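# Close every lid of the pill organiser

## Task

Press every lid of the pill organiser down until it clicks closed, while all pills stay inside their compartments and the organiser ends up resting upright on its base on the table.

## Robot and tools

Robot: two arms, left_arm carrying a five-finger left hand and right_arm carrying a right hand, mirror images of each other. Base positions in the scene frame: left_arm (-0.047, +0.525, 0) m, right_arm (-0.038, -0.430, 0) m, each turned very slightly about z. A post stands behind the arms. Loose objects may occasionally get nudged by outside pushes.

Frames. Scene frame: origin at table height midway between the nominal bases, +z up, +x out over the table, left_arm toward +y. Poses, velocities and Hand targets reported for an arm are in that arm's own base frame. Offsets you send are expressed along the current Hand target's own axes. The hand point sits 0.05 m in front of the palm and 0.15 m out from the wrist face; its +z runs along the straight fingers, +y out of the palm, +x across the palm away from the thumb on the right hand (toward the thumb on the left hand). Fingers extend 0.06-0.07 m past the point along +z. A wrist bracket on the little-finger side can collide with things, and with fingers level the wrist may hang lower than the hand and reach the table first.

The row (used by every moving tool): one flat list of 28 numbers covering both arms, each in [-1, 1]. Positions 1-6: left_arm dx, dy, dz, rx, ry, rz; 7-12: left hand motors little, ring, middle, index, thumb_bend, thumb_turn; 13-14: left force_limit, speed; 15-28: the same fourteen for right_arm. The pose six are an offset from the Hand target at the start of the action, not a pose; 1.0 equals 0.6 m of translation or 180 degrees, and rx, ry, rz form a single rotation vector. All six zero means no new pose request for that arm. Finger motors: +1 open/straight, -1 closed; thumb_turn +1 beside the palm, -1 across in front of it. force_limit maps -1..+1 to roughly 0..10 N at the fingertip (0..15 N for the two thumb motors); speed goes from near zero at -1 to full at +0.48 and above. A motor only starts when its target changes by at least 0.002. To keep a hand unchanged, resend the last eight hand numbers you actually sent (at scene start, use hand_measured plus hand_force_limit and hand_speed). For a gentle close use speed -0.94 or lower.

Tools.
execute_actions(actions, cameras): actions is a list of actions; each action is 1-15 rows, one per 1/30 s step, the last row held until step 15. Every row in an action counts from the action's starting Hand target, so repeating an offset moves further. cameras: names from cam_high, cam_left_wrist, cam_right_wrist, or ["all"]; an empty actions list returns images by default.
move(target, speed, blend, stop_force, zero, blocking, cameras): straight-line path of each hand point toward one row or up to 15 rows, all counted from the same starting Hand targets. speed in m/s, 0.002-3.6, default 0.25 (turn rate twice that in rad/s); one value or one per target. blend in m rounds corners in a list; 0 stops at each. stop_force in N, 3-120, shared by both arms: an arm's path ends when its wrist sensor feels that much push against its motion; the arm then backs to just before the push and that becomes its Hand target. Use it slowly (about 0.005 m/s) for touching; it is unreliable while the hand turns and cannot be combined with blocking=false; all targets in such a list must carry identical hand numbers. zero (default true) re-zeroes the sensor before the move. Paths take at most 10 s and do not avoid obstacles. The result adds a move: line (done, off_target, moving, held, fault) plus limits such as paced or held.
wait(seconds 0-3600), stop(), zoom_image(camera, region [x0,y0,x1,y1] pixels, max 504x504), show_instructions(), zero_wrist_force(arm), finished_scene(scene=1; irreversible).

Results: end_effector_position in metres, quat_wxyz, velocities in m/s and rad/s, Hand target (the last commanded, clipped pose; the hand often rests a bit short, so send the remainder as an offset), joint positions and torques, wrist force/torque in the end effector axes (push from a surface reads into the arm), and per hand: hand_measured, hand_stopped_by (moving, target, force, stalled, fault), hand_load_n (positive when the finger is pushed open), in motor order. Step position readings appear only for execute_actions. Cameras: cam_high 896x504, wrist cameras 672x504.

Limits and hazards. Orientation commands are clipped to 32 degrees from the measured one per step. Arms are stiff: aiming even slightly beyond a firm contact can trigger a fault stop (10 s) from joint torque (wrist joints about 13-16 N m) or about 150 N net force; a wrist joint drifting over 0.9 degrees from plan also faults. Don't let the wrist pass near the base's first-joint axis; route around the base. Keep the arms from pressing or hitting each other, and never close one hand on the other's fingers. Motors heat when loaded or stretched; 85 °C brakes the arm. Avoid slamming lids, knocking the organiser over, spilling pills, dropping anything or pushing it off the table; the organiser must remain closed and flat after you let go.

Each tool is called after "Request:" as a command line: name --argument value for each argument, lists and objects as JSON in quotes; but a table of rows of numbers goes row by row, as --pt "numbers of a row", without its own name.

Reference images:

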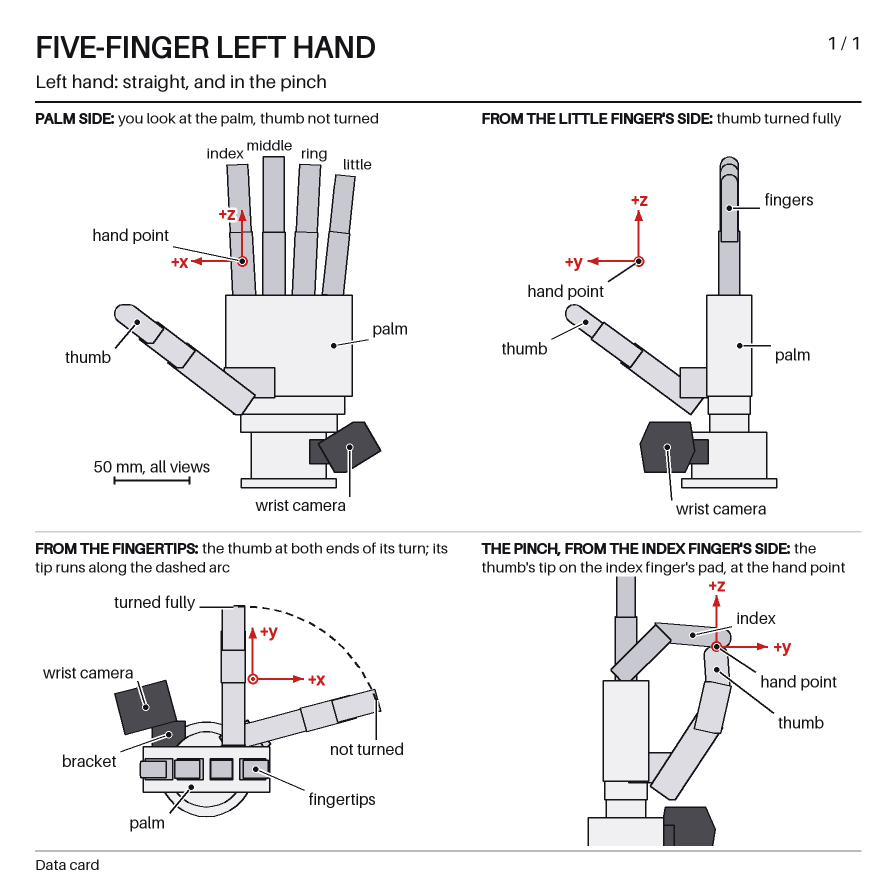

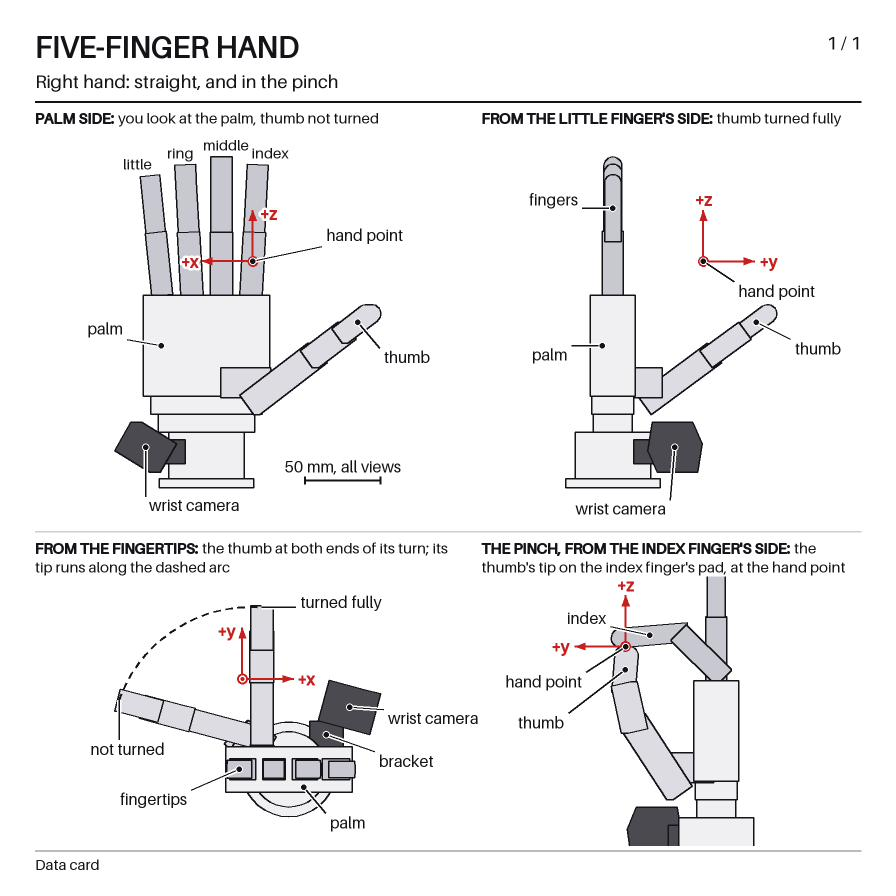

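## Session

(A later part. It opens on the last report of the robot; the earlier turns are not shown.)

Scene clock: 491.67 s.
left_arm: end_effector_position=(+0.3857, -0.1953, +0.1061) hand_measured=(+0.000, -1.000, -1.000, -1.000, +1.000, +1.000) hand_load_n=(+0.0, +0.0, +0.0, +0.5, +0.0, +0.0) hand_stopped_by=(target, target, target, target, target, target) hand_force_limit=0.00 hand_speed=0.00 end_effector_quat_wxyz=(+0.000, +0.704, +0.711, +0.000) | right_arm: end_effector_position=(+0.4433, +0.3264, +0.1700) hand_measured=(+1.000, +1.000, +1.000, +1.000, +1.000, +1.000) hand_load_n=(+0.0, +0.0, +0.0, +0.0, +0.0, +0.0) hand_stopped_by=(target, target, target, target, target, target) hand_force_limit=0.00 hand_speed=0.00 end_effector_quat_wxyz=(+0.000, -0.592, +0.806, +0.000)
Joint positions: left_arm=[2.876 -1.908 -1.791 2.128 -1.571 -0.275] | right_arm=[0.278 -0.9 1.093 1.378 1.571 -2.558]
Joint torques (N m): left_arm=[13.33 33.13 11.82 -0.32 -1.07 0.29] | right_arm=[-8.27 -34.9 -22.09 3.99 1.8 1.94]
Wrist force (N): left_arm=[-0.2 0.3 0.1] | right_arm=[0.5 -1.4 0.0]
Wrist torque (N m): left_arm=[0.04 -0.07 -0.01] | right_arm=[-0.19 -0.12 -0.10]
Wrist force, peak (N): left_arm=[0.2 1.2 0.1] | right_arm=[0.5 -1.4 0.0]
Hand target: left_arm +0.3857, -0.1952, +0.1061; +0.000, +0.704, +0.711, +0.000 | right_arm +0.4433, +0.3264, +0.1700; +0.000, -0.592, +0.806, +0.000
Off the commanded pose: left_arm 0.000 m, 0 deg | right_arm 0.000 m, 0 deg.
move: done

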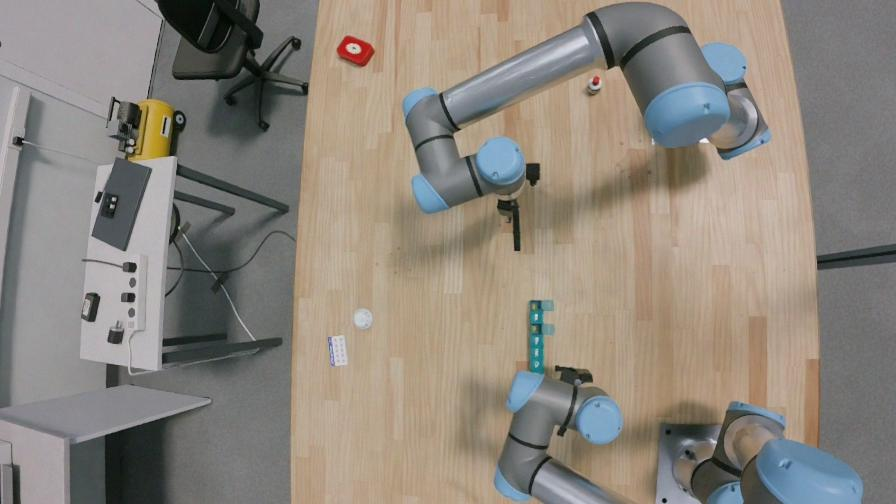

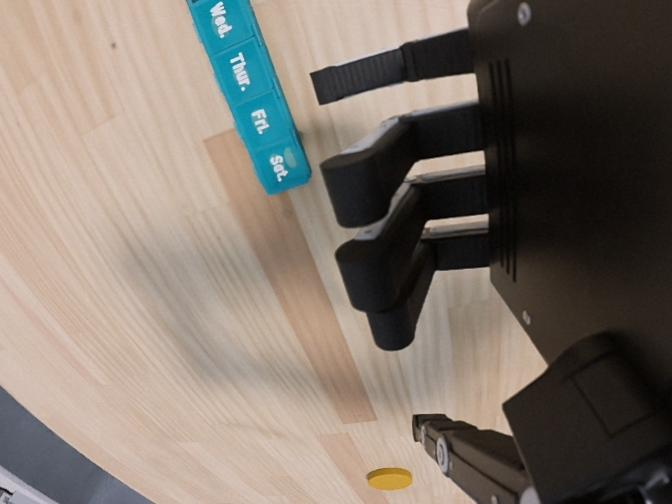

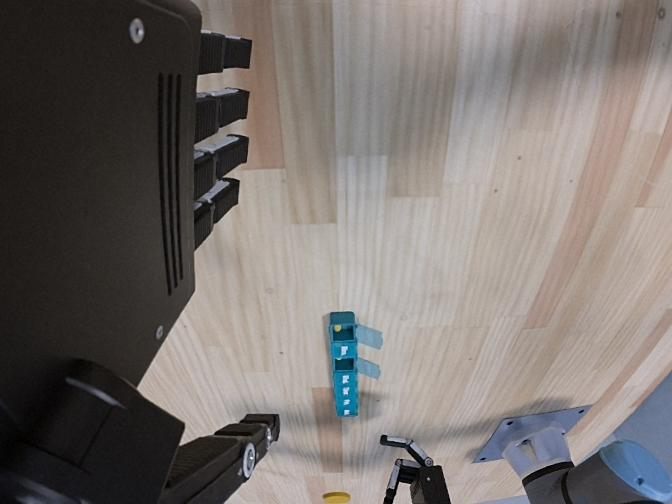

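Request:
move --pt "-0.1524 -0.061 0.0517 0 0 0 0.0 -1 -1 -1 1 1 0 0 0 0 0 0 0 0 1 1 1 1 1 1 0 0" --pt "-0.1524 -0.061 0.1223 0 0 0 0.0 -1 -1 -1 1 1 0 0 0 0 0 0 0 0 1 1 1 1 1 1 0 0" --speed 0.1 --cameras '["all"]'

Request:
zoom_image --camera "cam_right_wrist" --region '[320, 300, 470, 504]'

Request:
zoom_image --camera "cam_left_wrist" --region '[20, 0, 420, 300]'

Request:
zoom_image --camera "cam_high" --region '[500, 290, 620, 400]'

Scene clock: 513.60 s.
left_arm: end_effector_position=(+0.3499, -0.2869, +0.0327) hand_measured=(+0.000, -1.000, -1.000, -1.000, +1.000, +1.000) hand_load_n=(+0.0, +0.0, +0.0, +0.0, +0.0, +0.0) hand_stopped_by=(target, target, target, target, target, target) hand_force_limit=0.00 hand_speed=0.00 end_effector_quat_wxyz=(+0.000, +0.704, +0.711, +0.000) | right_arm: end_effector_position=(+0.4433, +0.3264, +0.1700) hand_measured=(+1.000, +1.000, +1.000, +1.000, +1.000, +1.000) hand_load_n=(+0.0, +0.0, +0.0, +0.0, +0.0, +0.0) hand_stopped_by=(target, target, target, target, target, target) hand_force_limit=0.00 hand_speed=0.00 end_effector_quat_wxyz=(+0.000, -0.592, +0.806, +0.000)
Joint positions: left_arm=[2.624 -2.081 -1.754 2.263 -1.571 -0.527] | right_arm=[0.278 -0.9 1.093 1.378 1.571 -2.558]
Joint torques (N m): left_arm=[-3.94 36.23 17.75 -1.84 0.56 -0.81] | right_arm=[-9.23 -35.91 -23.62 4.26 1.72 2.59]
Wrist force (N): left_arm=[-0.3 0.4 -0.3] | right_arm=[0.4 -1.2 0.2]
Wrist torque (N m): left_arm=[0.07 -0.09 -0.02] | right_arm=[-0.18 -0.12 -0.09]
Wrist force, peak (N): left_arm=[0.0 0.2 -1.4] | right_arm=[0.4 -1.5 0.0]
Hand target: left_arm +0.3500, -0.2870, +0.0327; +0.000, +0.704, +0.711, +0.000 | right_arm +0.4433, +0.3264, +0.1700; +0.000, -0.592, +0.806, +0.000
Off the commanded pose: left_arm 0.000 m, 0 deg | right_arm 0.000 m, 0 deg.
move: done

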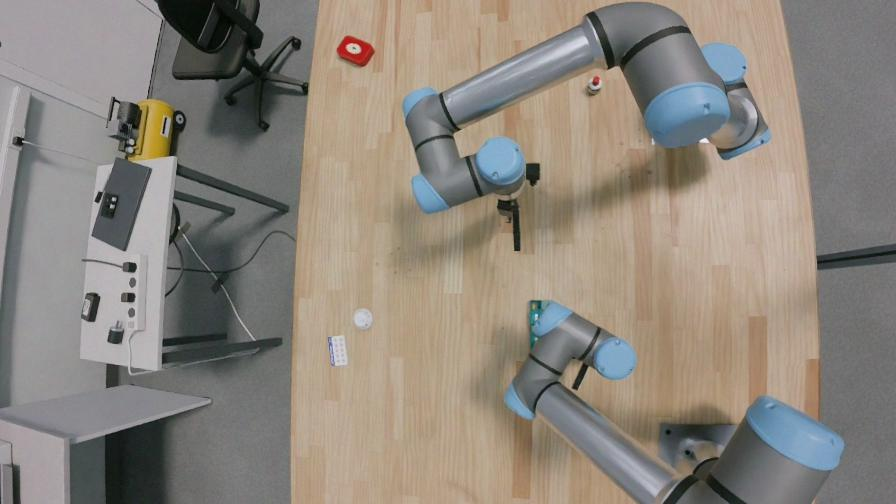

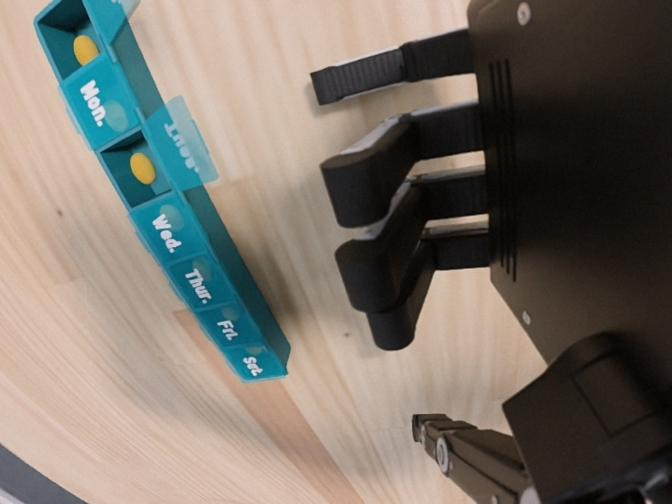

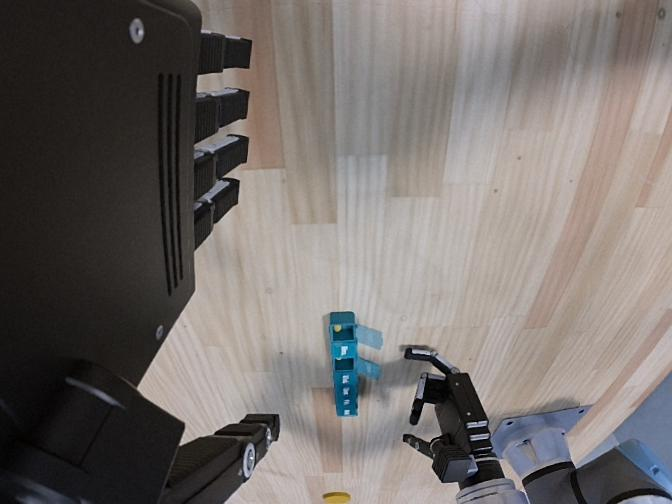

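Scaled by 2.471 from the camera's image (finer frame: 960x720).

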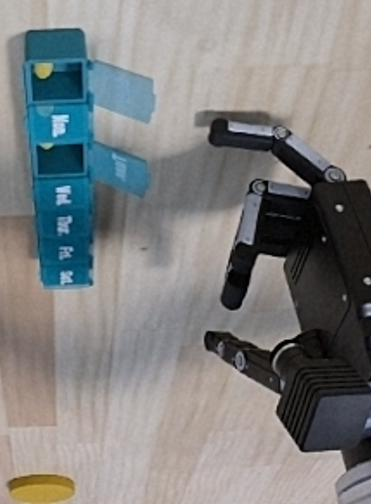

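Scaled by 1.260 from the camera's image (finer frame: 960x720).

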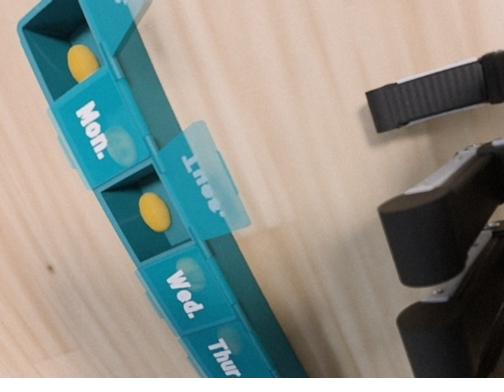

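Scaled by 4.200.

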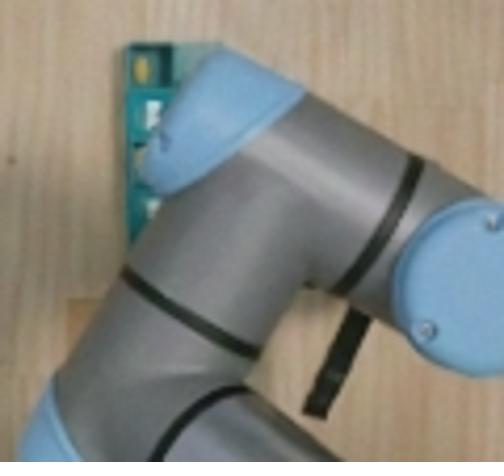

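Request:
move --pt "0.0083 0.01 0 0 0 0 0.0 -1 -1 -1 1 1 0 0 0 0 0 0 0 0 1 1 1 1 1 1 0 0" --pt "0.0083 0.0865 0 0 0 0 0.0 -1 -1 -1 1 1 0 0 0 0 0 0 0 0 1 1 1 1 1 1 0 0" --speed 0.02 --blend 0.003 --stop_force 3 --cameras '["all"]'

Request:
zoom_image --camera "cam_right_wrist" --region '[320, 300, 470, 504]'

Request:
zoom_image --camera "cam_left_wrist" --region '[120, 0, 520, 300]'

Scene clock: 538.20 s.
left_arm: end_effector_position=(+0.4018, -0.2815, +0.0327) hand_measured=(+0.000, -1.000, -1.000, -1.000, +1.000, +1.000) hand_load_n=(+0.0, +0.0, +0.0, +0.0, +0.0, +0.0) hand_stopped_by=(target, target, target, target, target, target) hand_force_limit=0.00 hand_speed=0.00 end_effector_quat_wxyz=(+0.000, +0.704, +0.711, +0.000) | right_arm: end_effector_position=(+0.4433, +0.3264, +0.1700) hand_measured=(+1.000, +1.000, +1.000, +1.000, +1.000, +1.000) hand_load_n=(+0.0, +0.0, +0.0, +0.0, +0.0, +0.0) hand_stopped_by=(target, target, target, target, target, target) hand_force_limit=0.00 hand_speed=0.00 end_effector_quat_wxyz=(+0.000, -0.592, +0.806, +0.000)
Joint positions: left_arm=[2.692 -2.145 -1.644 2.218 -1.571 -0.459] | right_arm=[0.278 -0.9 1.093 1.378 1.571 -2.558]
Joint torques (N m): left_arm=[-11.64 47.46 7.24 -0.47 0.53 -0.76] | right_arm=[-8.26 -35.37 -22.46 3.86 1.51 2.25]
Wrist force (N): left_arm=[-0.2 0.3 -0.1] | right_arm=[0.3 -1.2 0.2]
Wrist torque (N m): left_arm=[0.01 -0.12 -0.18] | right_arm=[-0.19 -0.10 -0.10]
Wrist force, peak (N): left_arm=[-0.3 0.7 0.0] | right_arm=[0.6 -1.5 0.0]
Hand target: left_arm +0.4018, -0.2815, +0.0327; +0.000, +0.704, +0.711, +0.000 | right_arm +0.4433, +0.3264, +0.1700; +0.000, -0.592, +0.806, +0.000
Off the commanded pose: left_arm 0.000 m, 0 deg | right_arm 0.000 m, 0 deg.
move: done

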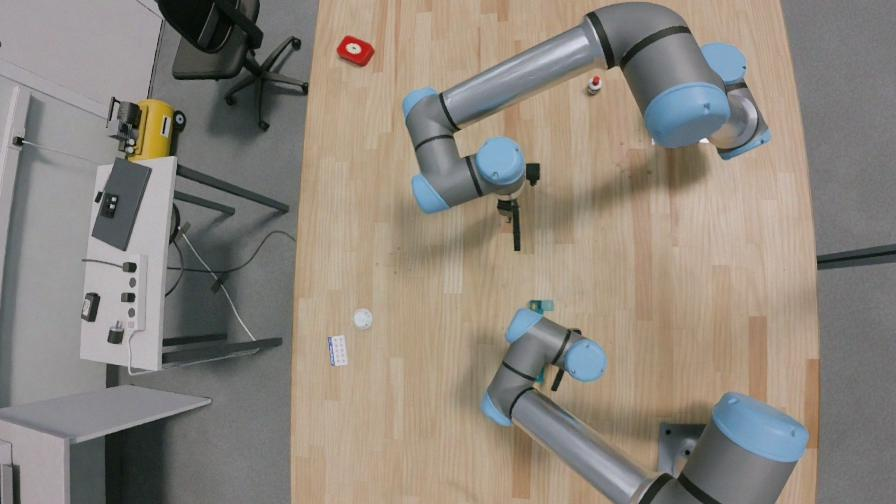

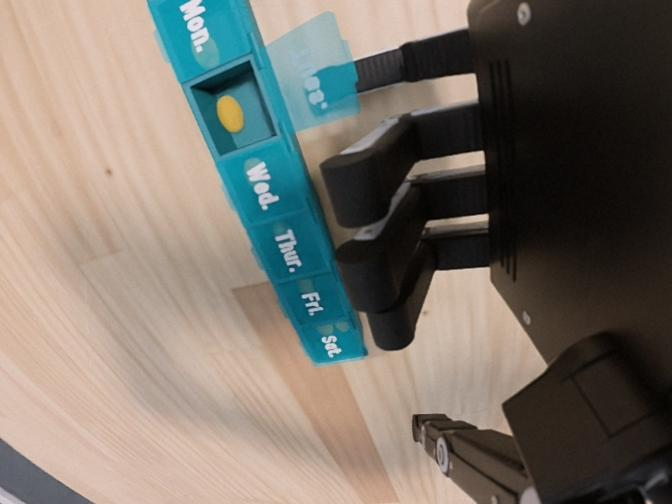

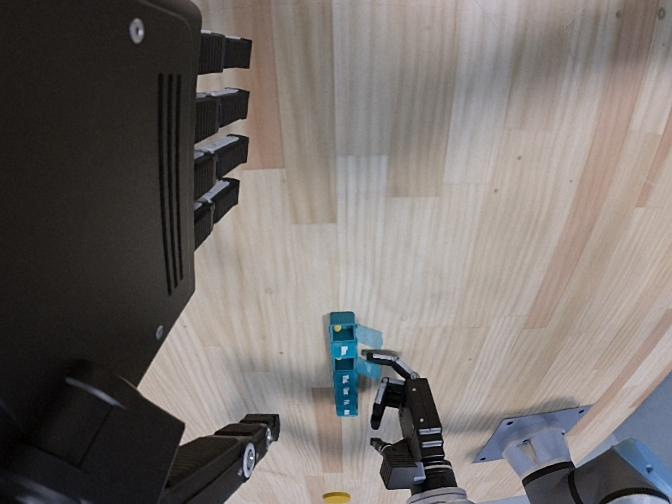

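Scaled by 2.471 from the camera's image (finer frame: 960x720).

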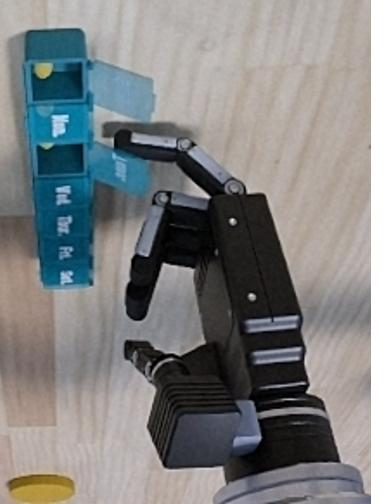

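Scaled by 1.260 from the camera's image (finer frame: 960x720).

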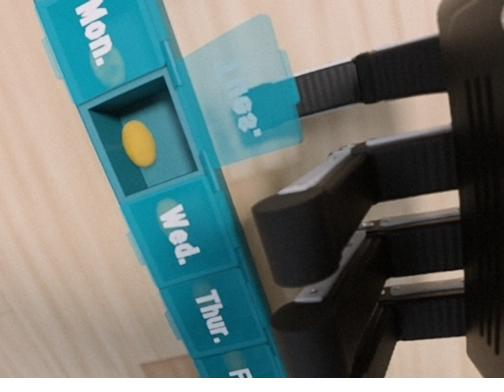

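Request:
move --pt "0 0.0033 -0.025 0 0 0 0.0 -1 -1 -1 1 1 0 0 0 0 0 0 0 0 1 1 1 1 1 1 0 0" --pt "0 0.0123 -0.0408 0 0 0 0.0 -1 -1 -1 1 1 0 0 0 0 0 0 0 0 1 1 1 1 1 1 0 0" --pt "0 0.0275 -0.0508 0 0 0 0.0 -1 -1 -1 1 1 0 0 0 0 0 0 0 0 1 1 1 1 1 1 0 0" --pt "0 0.045 -0.0517 0 0 0 0.0 -1 -1 -1 1 1 0 0 0 0 0 0 0 0 1 1 1 1 1 1 0 0" --pt "0 0.06 -0.0442 0 0 0 0.0 -1 -1 -1 1 1 0 0 0 0 0 0 0 0 1 1 1 1 1 1 0 0" --pt "0 0.065 -0.0383 0 0 0 0.0 -1 -1 -1 1 1 0 0 0 0 0 0 0 0 1 1 1 1 1 1 0 0" --speed 0.03 --blend 0.004 --stop_force 6 --cameras '["all"]'

Request:
zoom_image --camera "cam_right_wrist" --region '[320, 300, 470, 504]'

Request:
zoom_image --camera "cam_left_wrist" --region '[120, 0, 520, 300]'

Scene clock: 560.13 s.
left_arm: end_effector_position=(+0.4408, -0.2811, +0.0557) hand_measured=(+0.000, -1.000, -1.000, -1.000, +1.000, +1.000) hand_load_n=(+0.0, +0.0, +0.0, +0.0, +0.0, +0.0) hand_stopped_by=(target, target, target, target, target, target) hand_force_limit=0.00 hand_speed=0.00 end_effector_quat_wxyz=(+0.000, +0.704, +0.711, +0.000) | right_arm: end_effector_position=(+0.4433, +0.3264, +0.1700) hand_measured=(+1.000, +1.000, +1.000, +1.000, +1.000, +1.000) hand_load_n=(+0.0, +0.0, +0.0, +0.0, +0.0, -0.5) hand_stopped_by=(target, target, target, target, target, target) hand_force_limit=0.00 hand_speed=0.00 end_effector_quat_wxyz=(+0.000, -0.592, +0.806, +0.000)
Joint positions: left_arm=[2.729 -2.173 -1.524 2.126 -1.571 -0.423] | right_arm=[0.278 -0.9 1.093 1.378 1.571 -2.558]
Joint torques (N m): left_arm=[-11.54 49.97 9.28 -4.36 0.64 -0.54] | right_arm=[-9.2 -36.39 -23.32 3.7 1.2 2.55]
Wrist force (N): left_arm=[0.0 0.6 -0.4] | right_arm=[0.5 -1.3 -0.1]
Wrist torque (N m): left_arm=[0.11 -0.13 -0.17] | right_arm=[-0.19 -0.12 -0.10]
Wrist force, peak (N): left_arm=[0.0 0.8 -0.5] | right_arm=[0.5 -1.5 0.1]
Hand target: left_arm +0.4408, -0.2811, +0.0557; +0.000, +0.704, +0.711, +0.000 | right_arm +0.4433, +0.3264, +0.1700; +0.000, -0.592, +0.806, +0.000
Off the commanded pose: left_arm 0.000 m, 0 deg | right_arm 0.000 m, 0 deg.
move: done; blend cut to 0.0023 m at target 5

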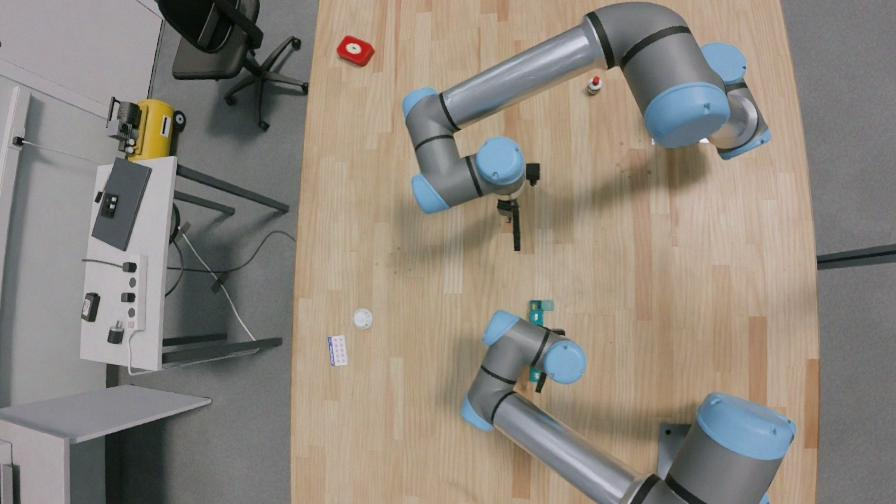

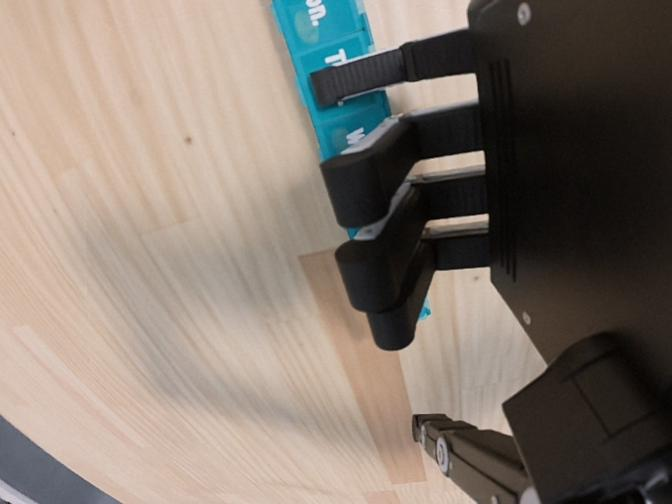

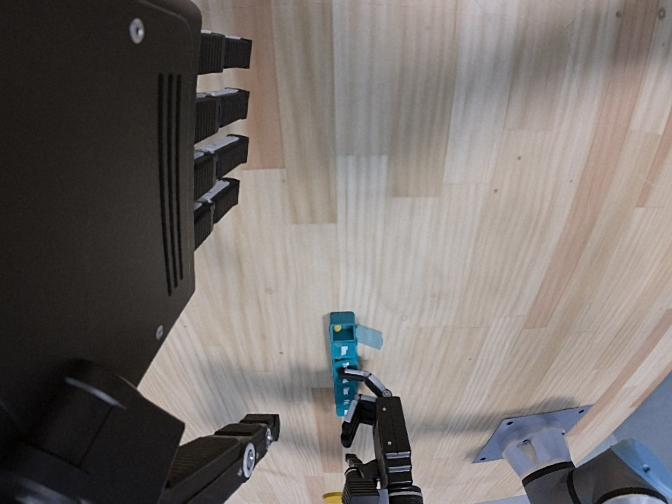

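Scaled by 2.471 from the camera's image (finer frame: 960x720).

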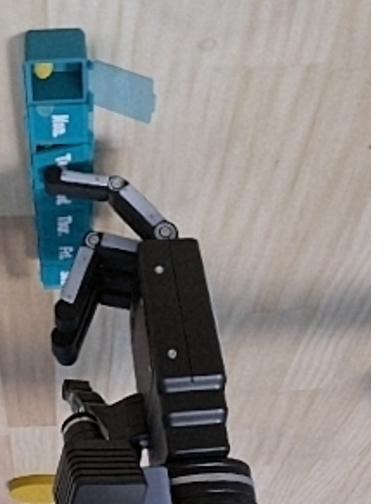

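Scaled by 1.260 from the camera's image (finer frame: 960x720).

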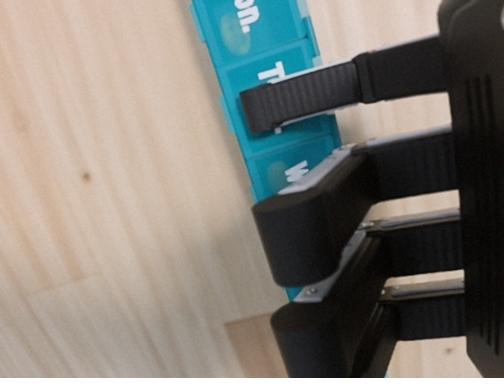

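Request:
move --target '[0,0,0.025,0,0,0,0.0,-1,-1,-1,1,1,0,0,0,0,0,0,0,0,1,1,1,1,1,1,0,0]' --speed 0.006 --stop_force 10 --cameras '["all"]'

Request:
zoom_image --camera "cam_right_wrist" --region '[320, 300, 470, 504]'

Request:
zoom_image --camera "cam_left_wrist" --region '[120, 0, 520, 300]'

Scene clock: 568.00 s.
left_arm: end_effector_position=(+0.4408, -0.2811, +0.0462) hand_measured=(+0.000, -1.000, -1.000, -1.000, +1.000, +1.000) hand_load_n=(-11.0, +0.0, +0.0, +0.0, +0.0, +0.0) hand_stopped_by=(target, target, target, target, target, target) hand_force_limit=0.00 hand_speed=0.00 end_effector_quat_wxyz=(+0.000, +0.704, +0.711, +0.000) | right_arm: end_effector_position=(+0.4433, +0.3264, +0.1700) hand_measured=(+1.000, +1.000, +1.000, +1.000, +1.000, +1.000) hand_load_n=(+0.0, +0.0, +0.0, +0.0, -0.5, +0.0) hand_stopped_by=(target, target, target, target, target, target) hand_force_limit=0.00 hand_speed=0.00 end_effector_quat_wxyz=(+0.000, -0.592, +0.806, +0.000)
Joint positions: left_arm=[2.729 -2.185 -1.532 2.146 -1.571 -0.423] | right_arm=[0.278 -0.9 1.093 1.378 1.571 -2.558]
Joint torques (N m): left_arm=[-11.26 43.87 20.55 -2.94 0.53 -0.77] | right_arm=[-8.15 -35.56 -23.09 3.81 1.38 2.61]
Wrist force (N): left_arm=[1.4 -0.9 -10.3] | right_arm=[0.4 -1.1 0.0]
Wrist torque (N m): left_arm=[0.33 -0.68 -0.06] | right_arm=[-0.16 -0.10 -0.10]
Wrist force, peak (N): left_arm=[0.2 -2.2 -11.8] | right_arm=[0.3 -1.6 0.0]
Hand target: left_arm +0.4408, -0.2811, +0.0462; +0.000, +0.704, +0.711, +0.000 (not the last commanded pose) | right_arm +0.4433, +0.3264, +0.1700; +0.000, -0.592, +0.806, +0.000
Off the commanded pose: left_arm 0.006 m, 0 deg | right_arm 0.000 m, 0 deg.
move: contact (left_arm)

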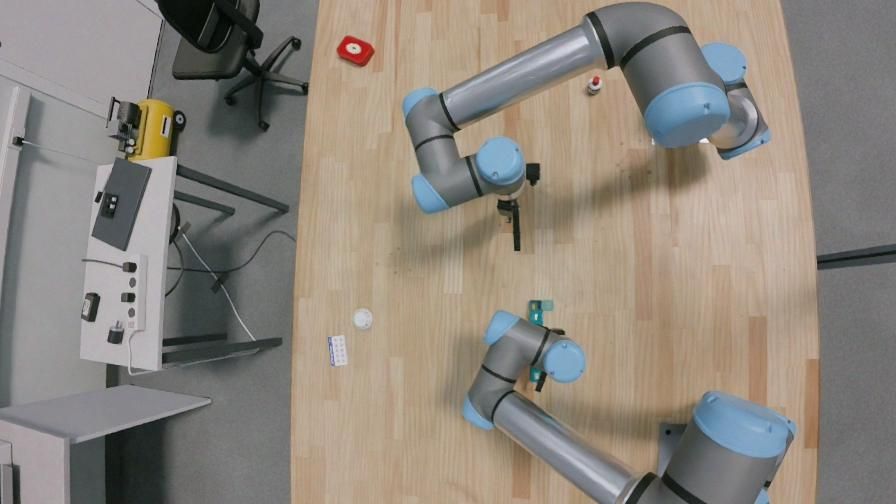

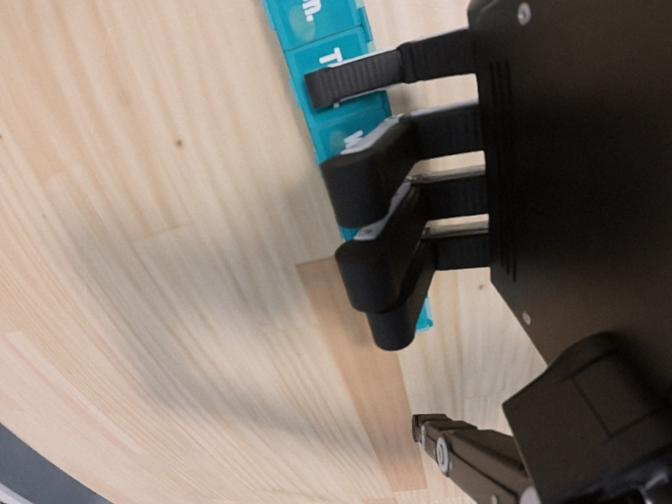

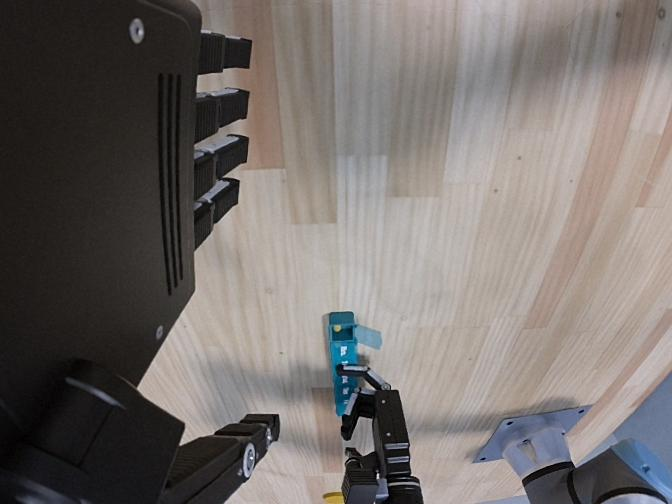

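Scaled by 2.471 from the camera's image (finer frame: 960x720).

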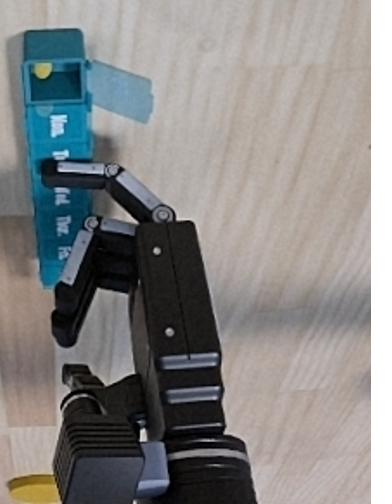

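Scaled by 1.260 from the camera's image (finer frame: 960x720).

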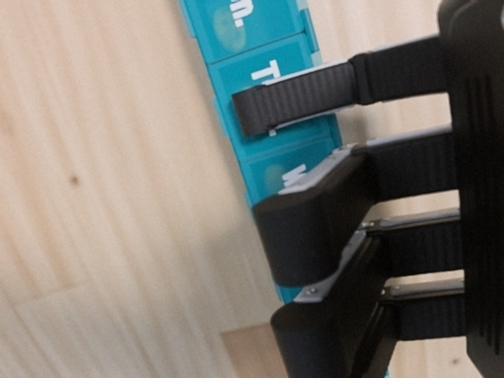

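Request:
move --target '[0,-0.0,-0.05,0,0,0,0.0,-1,-1,-1,1,1,0,0,0,0,0,0,0,0,1,1,1,1,1,1,0,0]' --speed 0.04

Request:
move --target '[0,-0.12,-0.05,0,0,0,0.0,-1,-1,-1,1,1,0,0,0,0,0,0,0,0,1,1,1,1,1,1,0,0]' --speed 0.1 --cameras '["all"]'

Request:
zoom_image --camera "cam_right_wrist" --region '[320, 300, 470, 504]'

Request:
zoom_image --camera "cam_left_wrist" --region '[70, 0, 370, 250]'

Scene clock: 577.43 s.
left_arm: end_effector_position=(+0.4409, -0.2811, +0.0764) hand_measured=(+0.000, -1.000, -1.000, -1.000, +1.000, +1.000) hand_load_n=(+0.0, +0.0, +0.0, +0.0, +0.0, +0.0) hand_stopped_by=(target, target, target, target, target, target) hand_force_limit=0.00 hand_speed=0.00 end_effector_quat_wxyz=(+0.000, +0.704, +0.711, +0.000) end_effector_velocity=(+0.000, +0.000, -0.002) end_effector_angular_velocity=(+0.000, +0.000, +0.000) | right_arm: end_effector_position=(+0.4433, +0.3264, +0.1700) hand_measured=(+1.000, +1.000, +1.000, +1.000, +1.000, +1.000) hand_load_n=(+0.0, +0.0, +0.0, +0.0, +0.0, +0.0) hand_stopped_by=(target, target, target, target, target, target) hand_force_limit=0.00 hand_speed=0.00 end_effector_quat_wxyz=(+0.000, -0.592, +0.806, +0.000)
Joint positions: left_arm=[2.729 -2.148 -1.505 2.083 -1.571 -0.423] | right_arm=[0.278 -0.9 1.093 1.378 1.571 -2.558]
Joint velocities: left_arm=[0 -0.002 -0.002 0.005 0 0] | right_arm=[within noise]
Joint torques (N m): left_arm=[-10.35 29.97 10.54 -0.38 0.47 -0.08] | right_arm=[-7.63 -36.57 -23.17 3.51 1.54 2.66]
Wrist force (N): left_arm=[-0.1 0.4 -0.1] | right_arm=[0.4 -1.2 -0.2]
Wrist torque (N m): left_arm=[0.04 -0.09 -0.19] | right_arm=[-0.16 -0.10 -0.10]
Wrist force, peak (N): left_arm=[1.4 -0.7 -10.6] | right_arm=[0.5 -1.5 0.0]
Hand target: left_arm +0.4408, -0.2811, +0.0762; +0.000, +0.704, +0.711, +0.000 | right_arm +0.4433, +0.3264, +0.1700; +0.000, -0.592, +0.806, +0.000
Off the commanded pose: left_arm 0.000 m, 0 deg | right_arm 0.000 m, 0 deg.
move: done

Scene clock: 578.63 s.
left_arm: end_effector_position=(+0.3688, -0.2819, +0.1062) hand_measured=(+0.000, -1.000, -1.000, -1.000, +1.000, +1.000) hand_load_n=(+0.5, +0.0, +0.5, +0.0, +0.0, +0.0) hand_stopped_by=(target, target, target, target, target, target) hand_force_limit=0.00 hand_speed=0.00 end_effector_quat_wxyz=(+0.000, +0.704, +0.710, +0.000) | right_arm: end_effector_position=(+0.4433, +0.3264, +0.1700) hand_measured=(+1.000, +1.000, +1.000, +1.000, +1.000, +1.000) hand_load_n=(+0.0, +0.0, +0.0, +0.0, +0.0, +0.0) hand_stopped_by=(target, target, target, target, target, target) hand_force_limit=0.00 hand_speed=0.00 end_effector_quat_wxyz=(+0.000, -0.592, +0.806, +0.000)
Joint positions: left_arm=[2.657 -2.001 -1.653 2.083 -1.571 -0.494] | right_arm=[0.278 -0.9 1.093 1.378 1.571 -2.558]
Joint torques (N m): left_arm=[12.29 34.37 12.79 -0.72 -0.16 -0.22] | right_arm=[-7.89 -37.01 -23.43 3.29 1.49 2.44]
Wrist force (N): left_arm=[-0.6 0.2 0.0] | right_arm=[0.3 -1.1 -0.1]
Wrist torque (N m): left_arm=[0.01 -0.04 -0.05] | right_arm=[-0.15 -0.09 -0.10]
Wrist force, peak (N): left_arm=[-0.3 1.6 0.2] | right_arm=[0.4 -1.4 -0.2]
Hand target: left_arm +0.3688, -0.2818, +0.1062; +0.000, +0.704, +0.711, +0.000 | right_arm +0.4433, +0.3264, +0.1700; +0.000, -0.592, +0.806, +0.000
Off the commanded pose: left_arm 0.000 m, 0 deg | right_arm 0.000 m, 0 deg.
move: done

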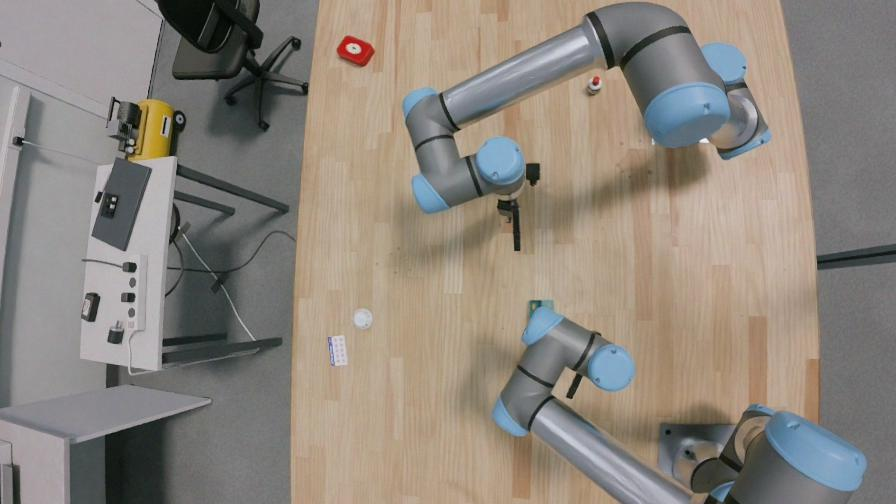

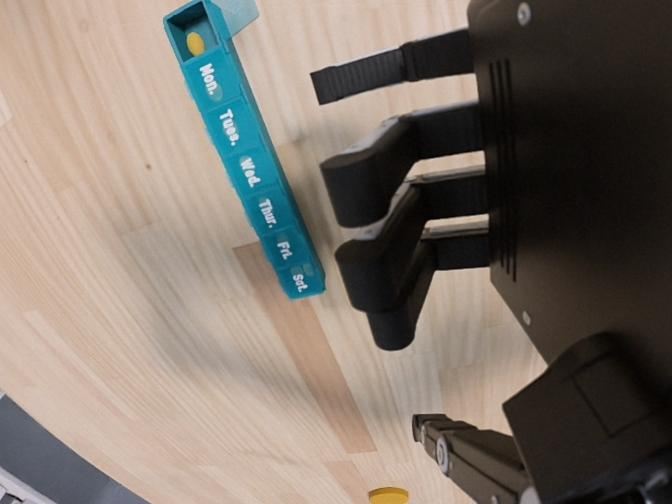

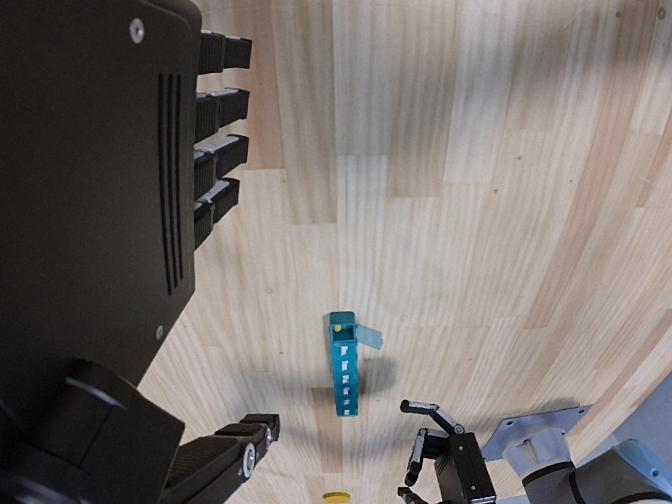

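Scaled by 2.471 from the camera's image (finer frame: 960x720).

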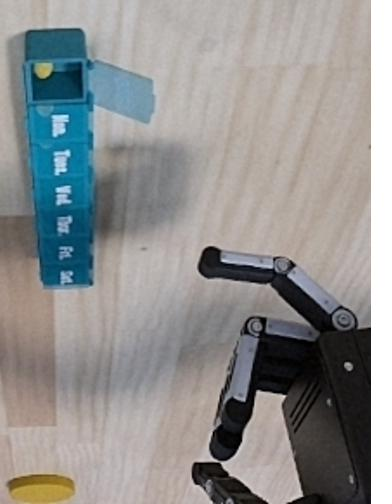

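Scaled by 1.680 from the camera's image (finer frame: 960x720).

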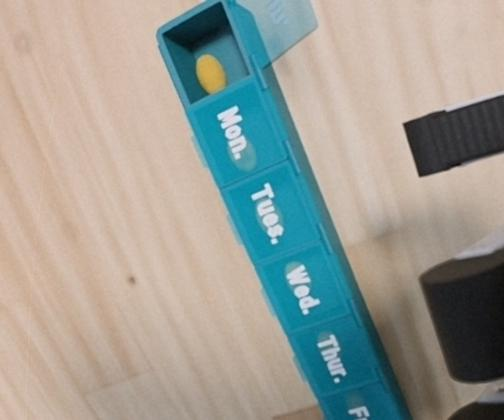

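Request:
move --pt "-0.1017 -0.0323 0.052 0 0 0 0.0 -1 -1 -1 1 1 0 0 0.1128 -0.03 0 0 0 0 1 1 1 1 1 1 0 0" --pt "-0.1017 -0.0323 0.1225 0 0 0 0.0 -1 -1 -1 1 1 0 0 0.1128 -0.03 0 0 0 0 1 1 1 1 1 1 0 0" --speed 0.08 --cameras '["all"]'

Request:
zoom_image --camera "cam_right_wrist" --region '[320, 300, 470, 504]'

Request:
zoom_image --camera "cam_left_wrist" --region '[20, 0, 420, 300]'

Scene clock: 607.17 s.
left_arm: end_effector_position=(+0.3500, -0.3430, +0.0327) hand_measured=(+0.000, -1.000, -1.000, -1.000, +1.000, +1.000) hand_load_n=(+0.0, +0.0, +0.0, +0.5, +0.0, +0.0) hand_stopped_by=(target, target, target, target, target, target) hand_force_limit=0.00 hand_speed=0.00 end_effector_quat_wxyz=(+0.000, +0.704, +0.711, +0.000) | right_arm: end_effector_position=(+0.4402, +0.2565, +0.1701) hand_measured=(+1.000, +1.000, +1.000, +1.000, +1.000, +1.000) hand_load_n=(+0.0, +0.0, +0.0, +0.0, -0.5, +0.0) hand_stopped_by=(target, target, target, target, target, target) hand_force_limit=0.00 hand_speed=0.00 end_effector_quat_wxyz=(+0.000, -0.592, +0.806, +0.000)
Joint positions: left_arm=[2.515 -2.165 -1.609 2.203 -1.571 -0.636] | right_arm=[0.151 -0.988 1.238 1.321 1.571 -2.686]
Joint torques (N m): left_arm=[13 43.61 19.68 -2.7 -1.36 -0.73] | right_arm=[12.93 -34.01 -11.82 4.22 -1.52 -1.97]
Wrist force (N): left_arm=[-0.1 0.4 -0.1] | right_arm=[0.1 -1.2 0.2]
Wrist torque (N m): left_arm=[0.03 -0.14 -0.02] | right_arm=[-0.19 -0.06 0.00]
Wrist force, peak (N): left_arm=[0.0 0.4 -1.2] | right_arm=[1.2 -1.4 0.1]
Hand target: left_arm +0.3500, -0.3430, +0.0327; +0.000, +0.704, +0.711, +0.000 | right_arm +0.4402, +0.2565, +0.1701; +0.000, -0.592, +0.806, +0.000
Off the commanded pose: left_arm 0.000 m, 0 deg | right_arm 0.000 m, 0 deg.
move: done

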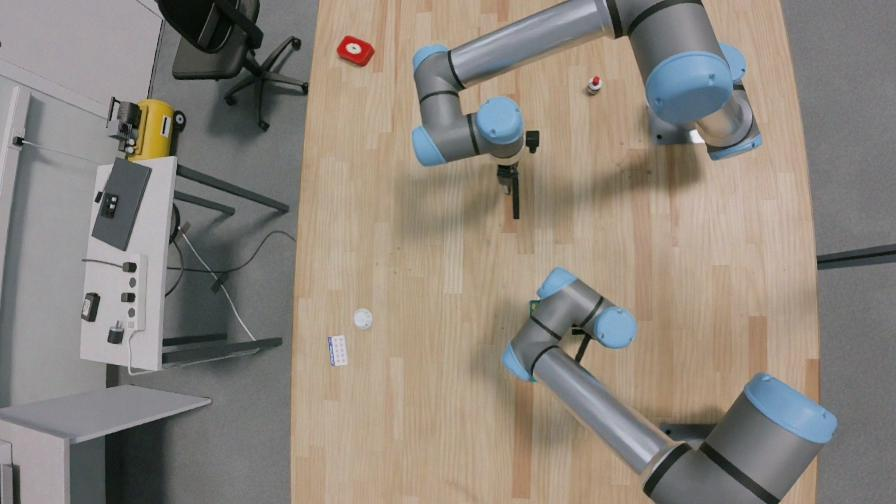

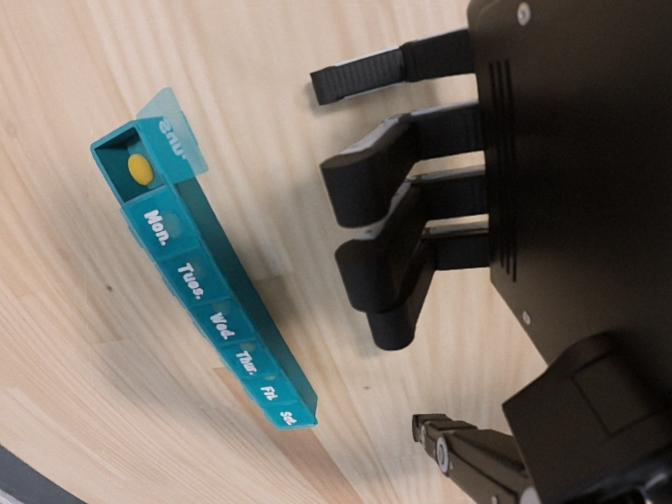

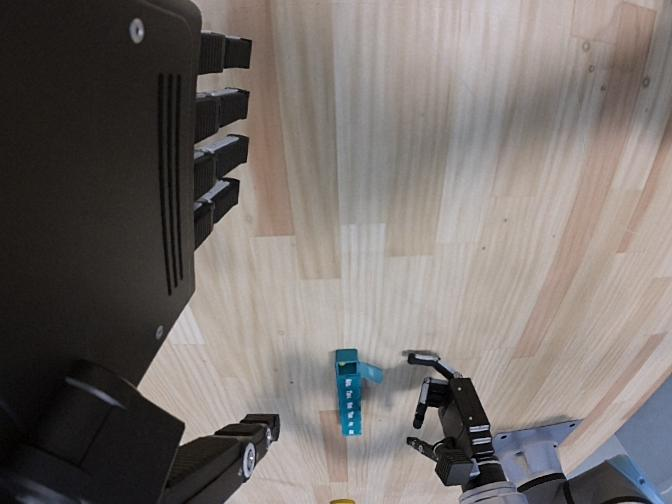

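Scaled by 2.471 from the camera's image (finer frame: 960x720).

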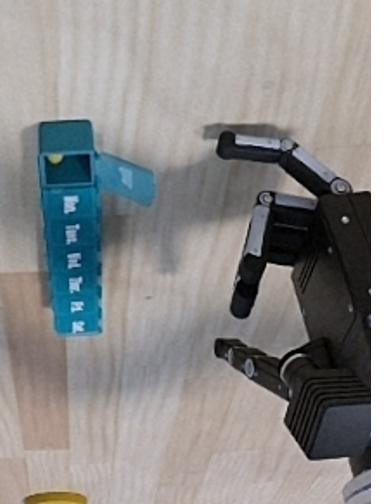

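Scaled by 1.260 from the camera's image (finer frame: 960x720).

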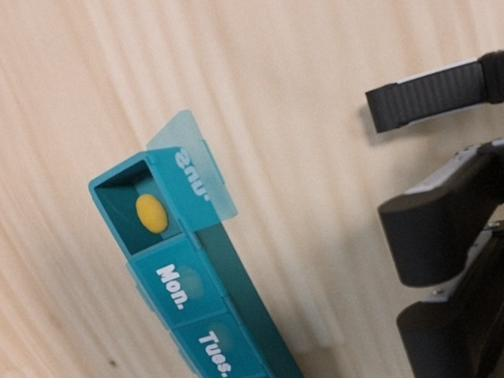

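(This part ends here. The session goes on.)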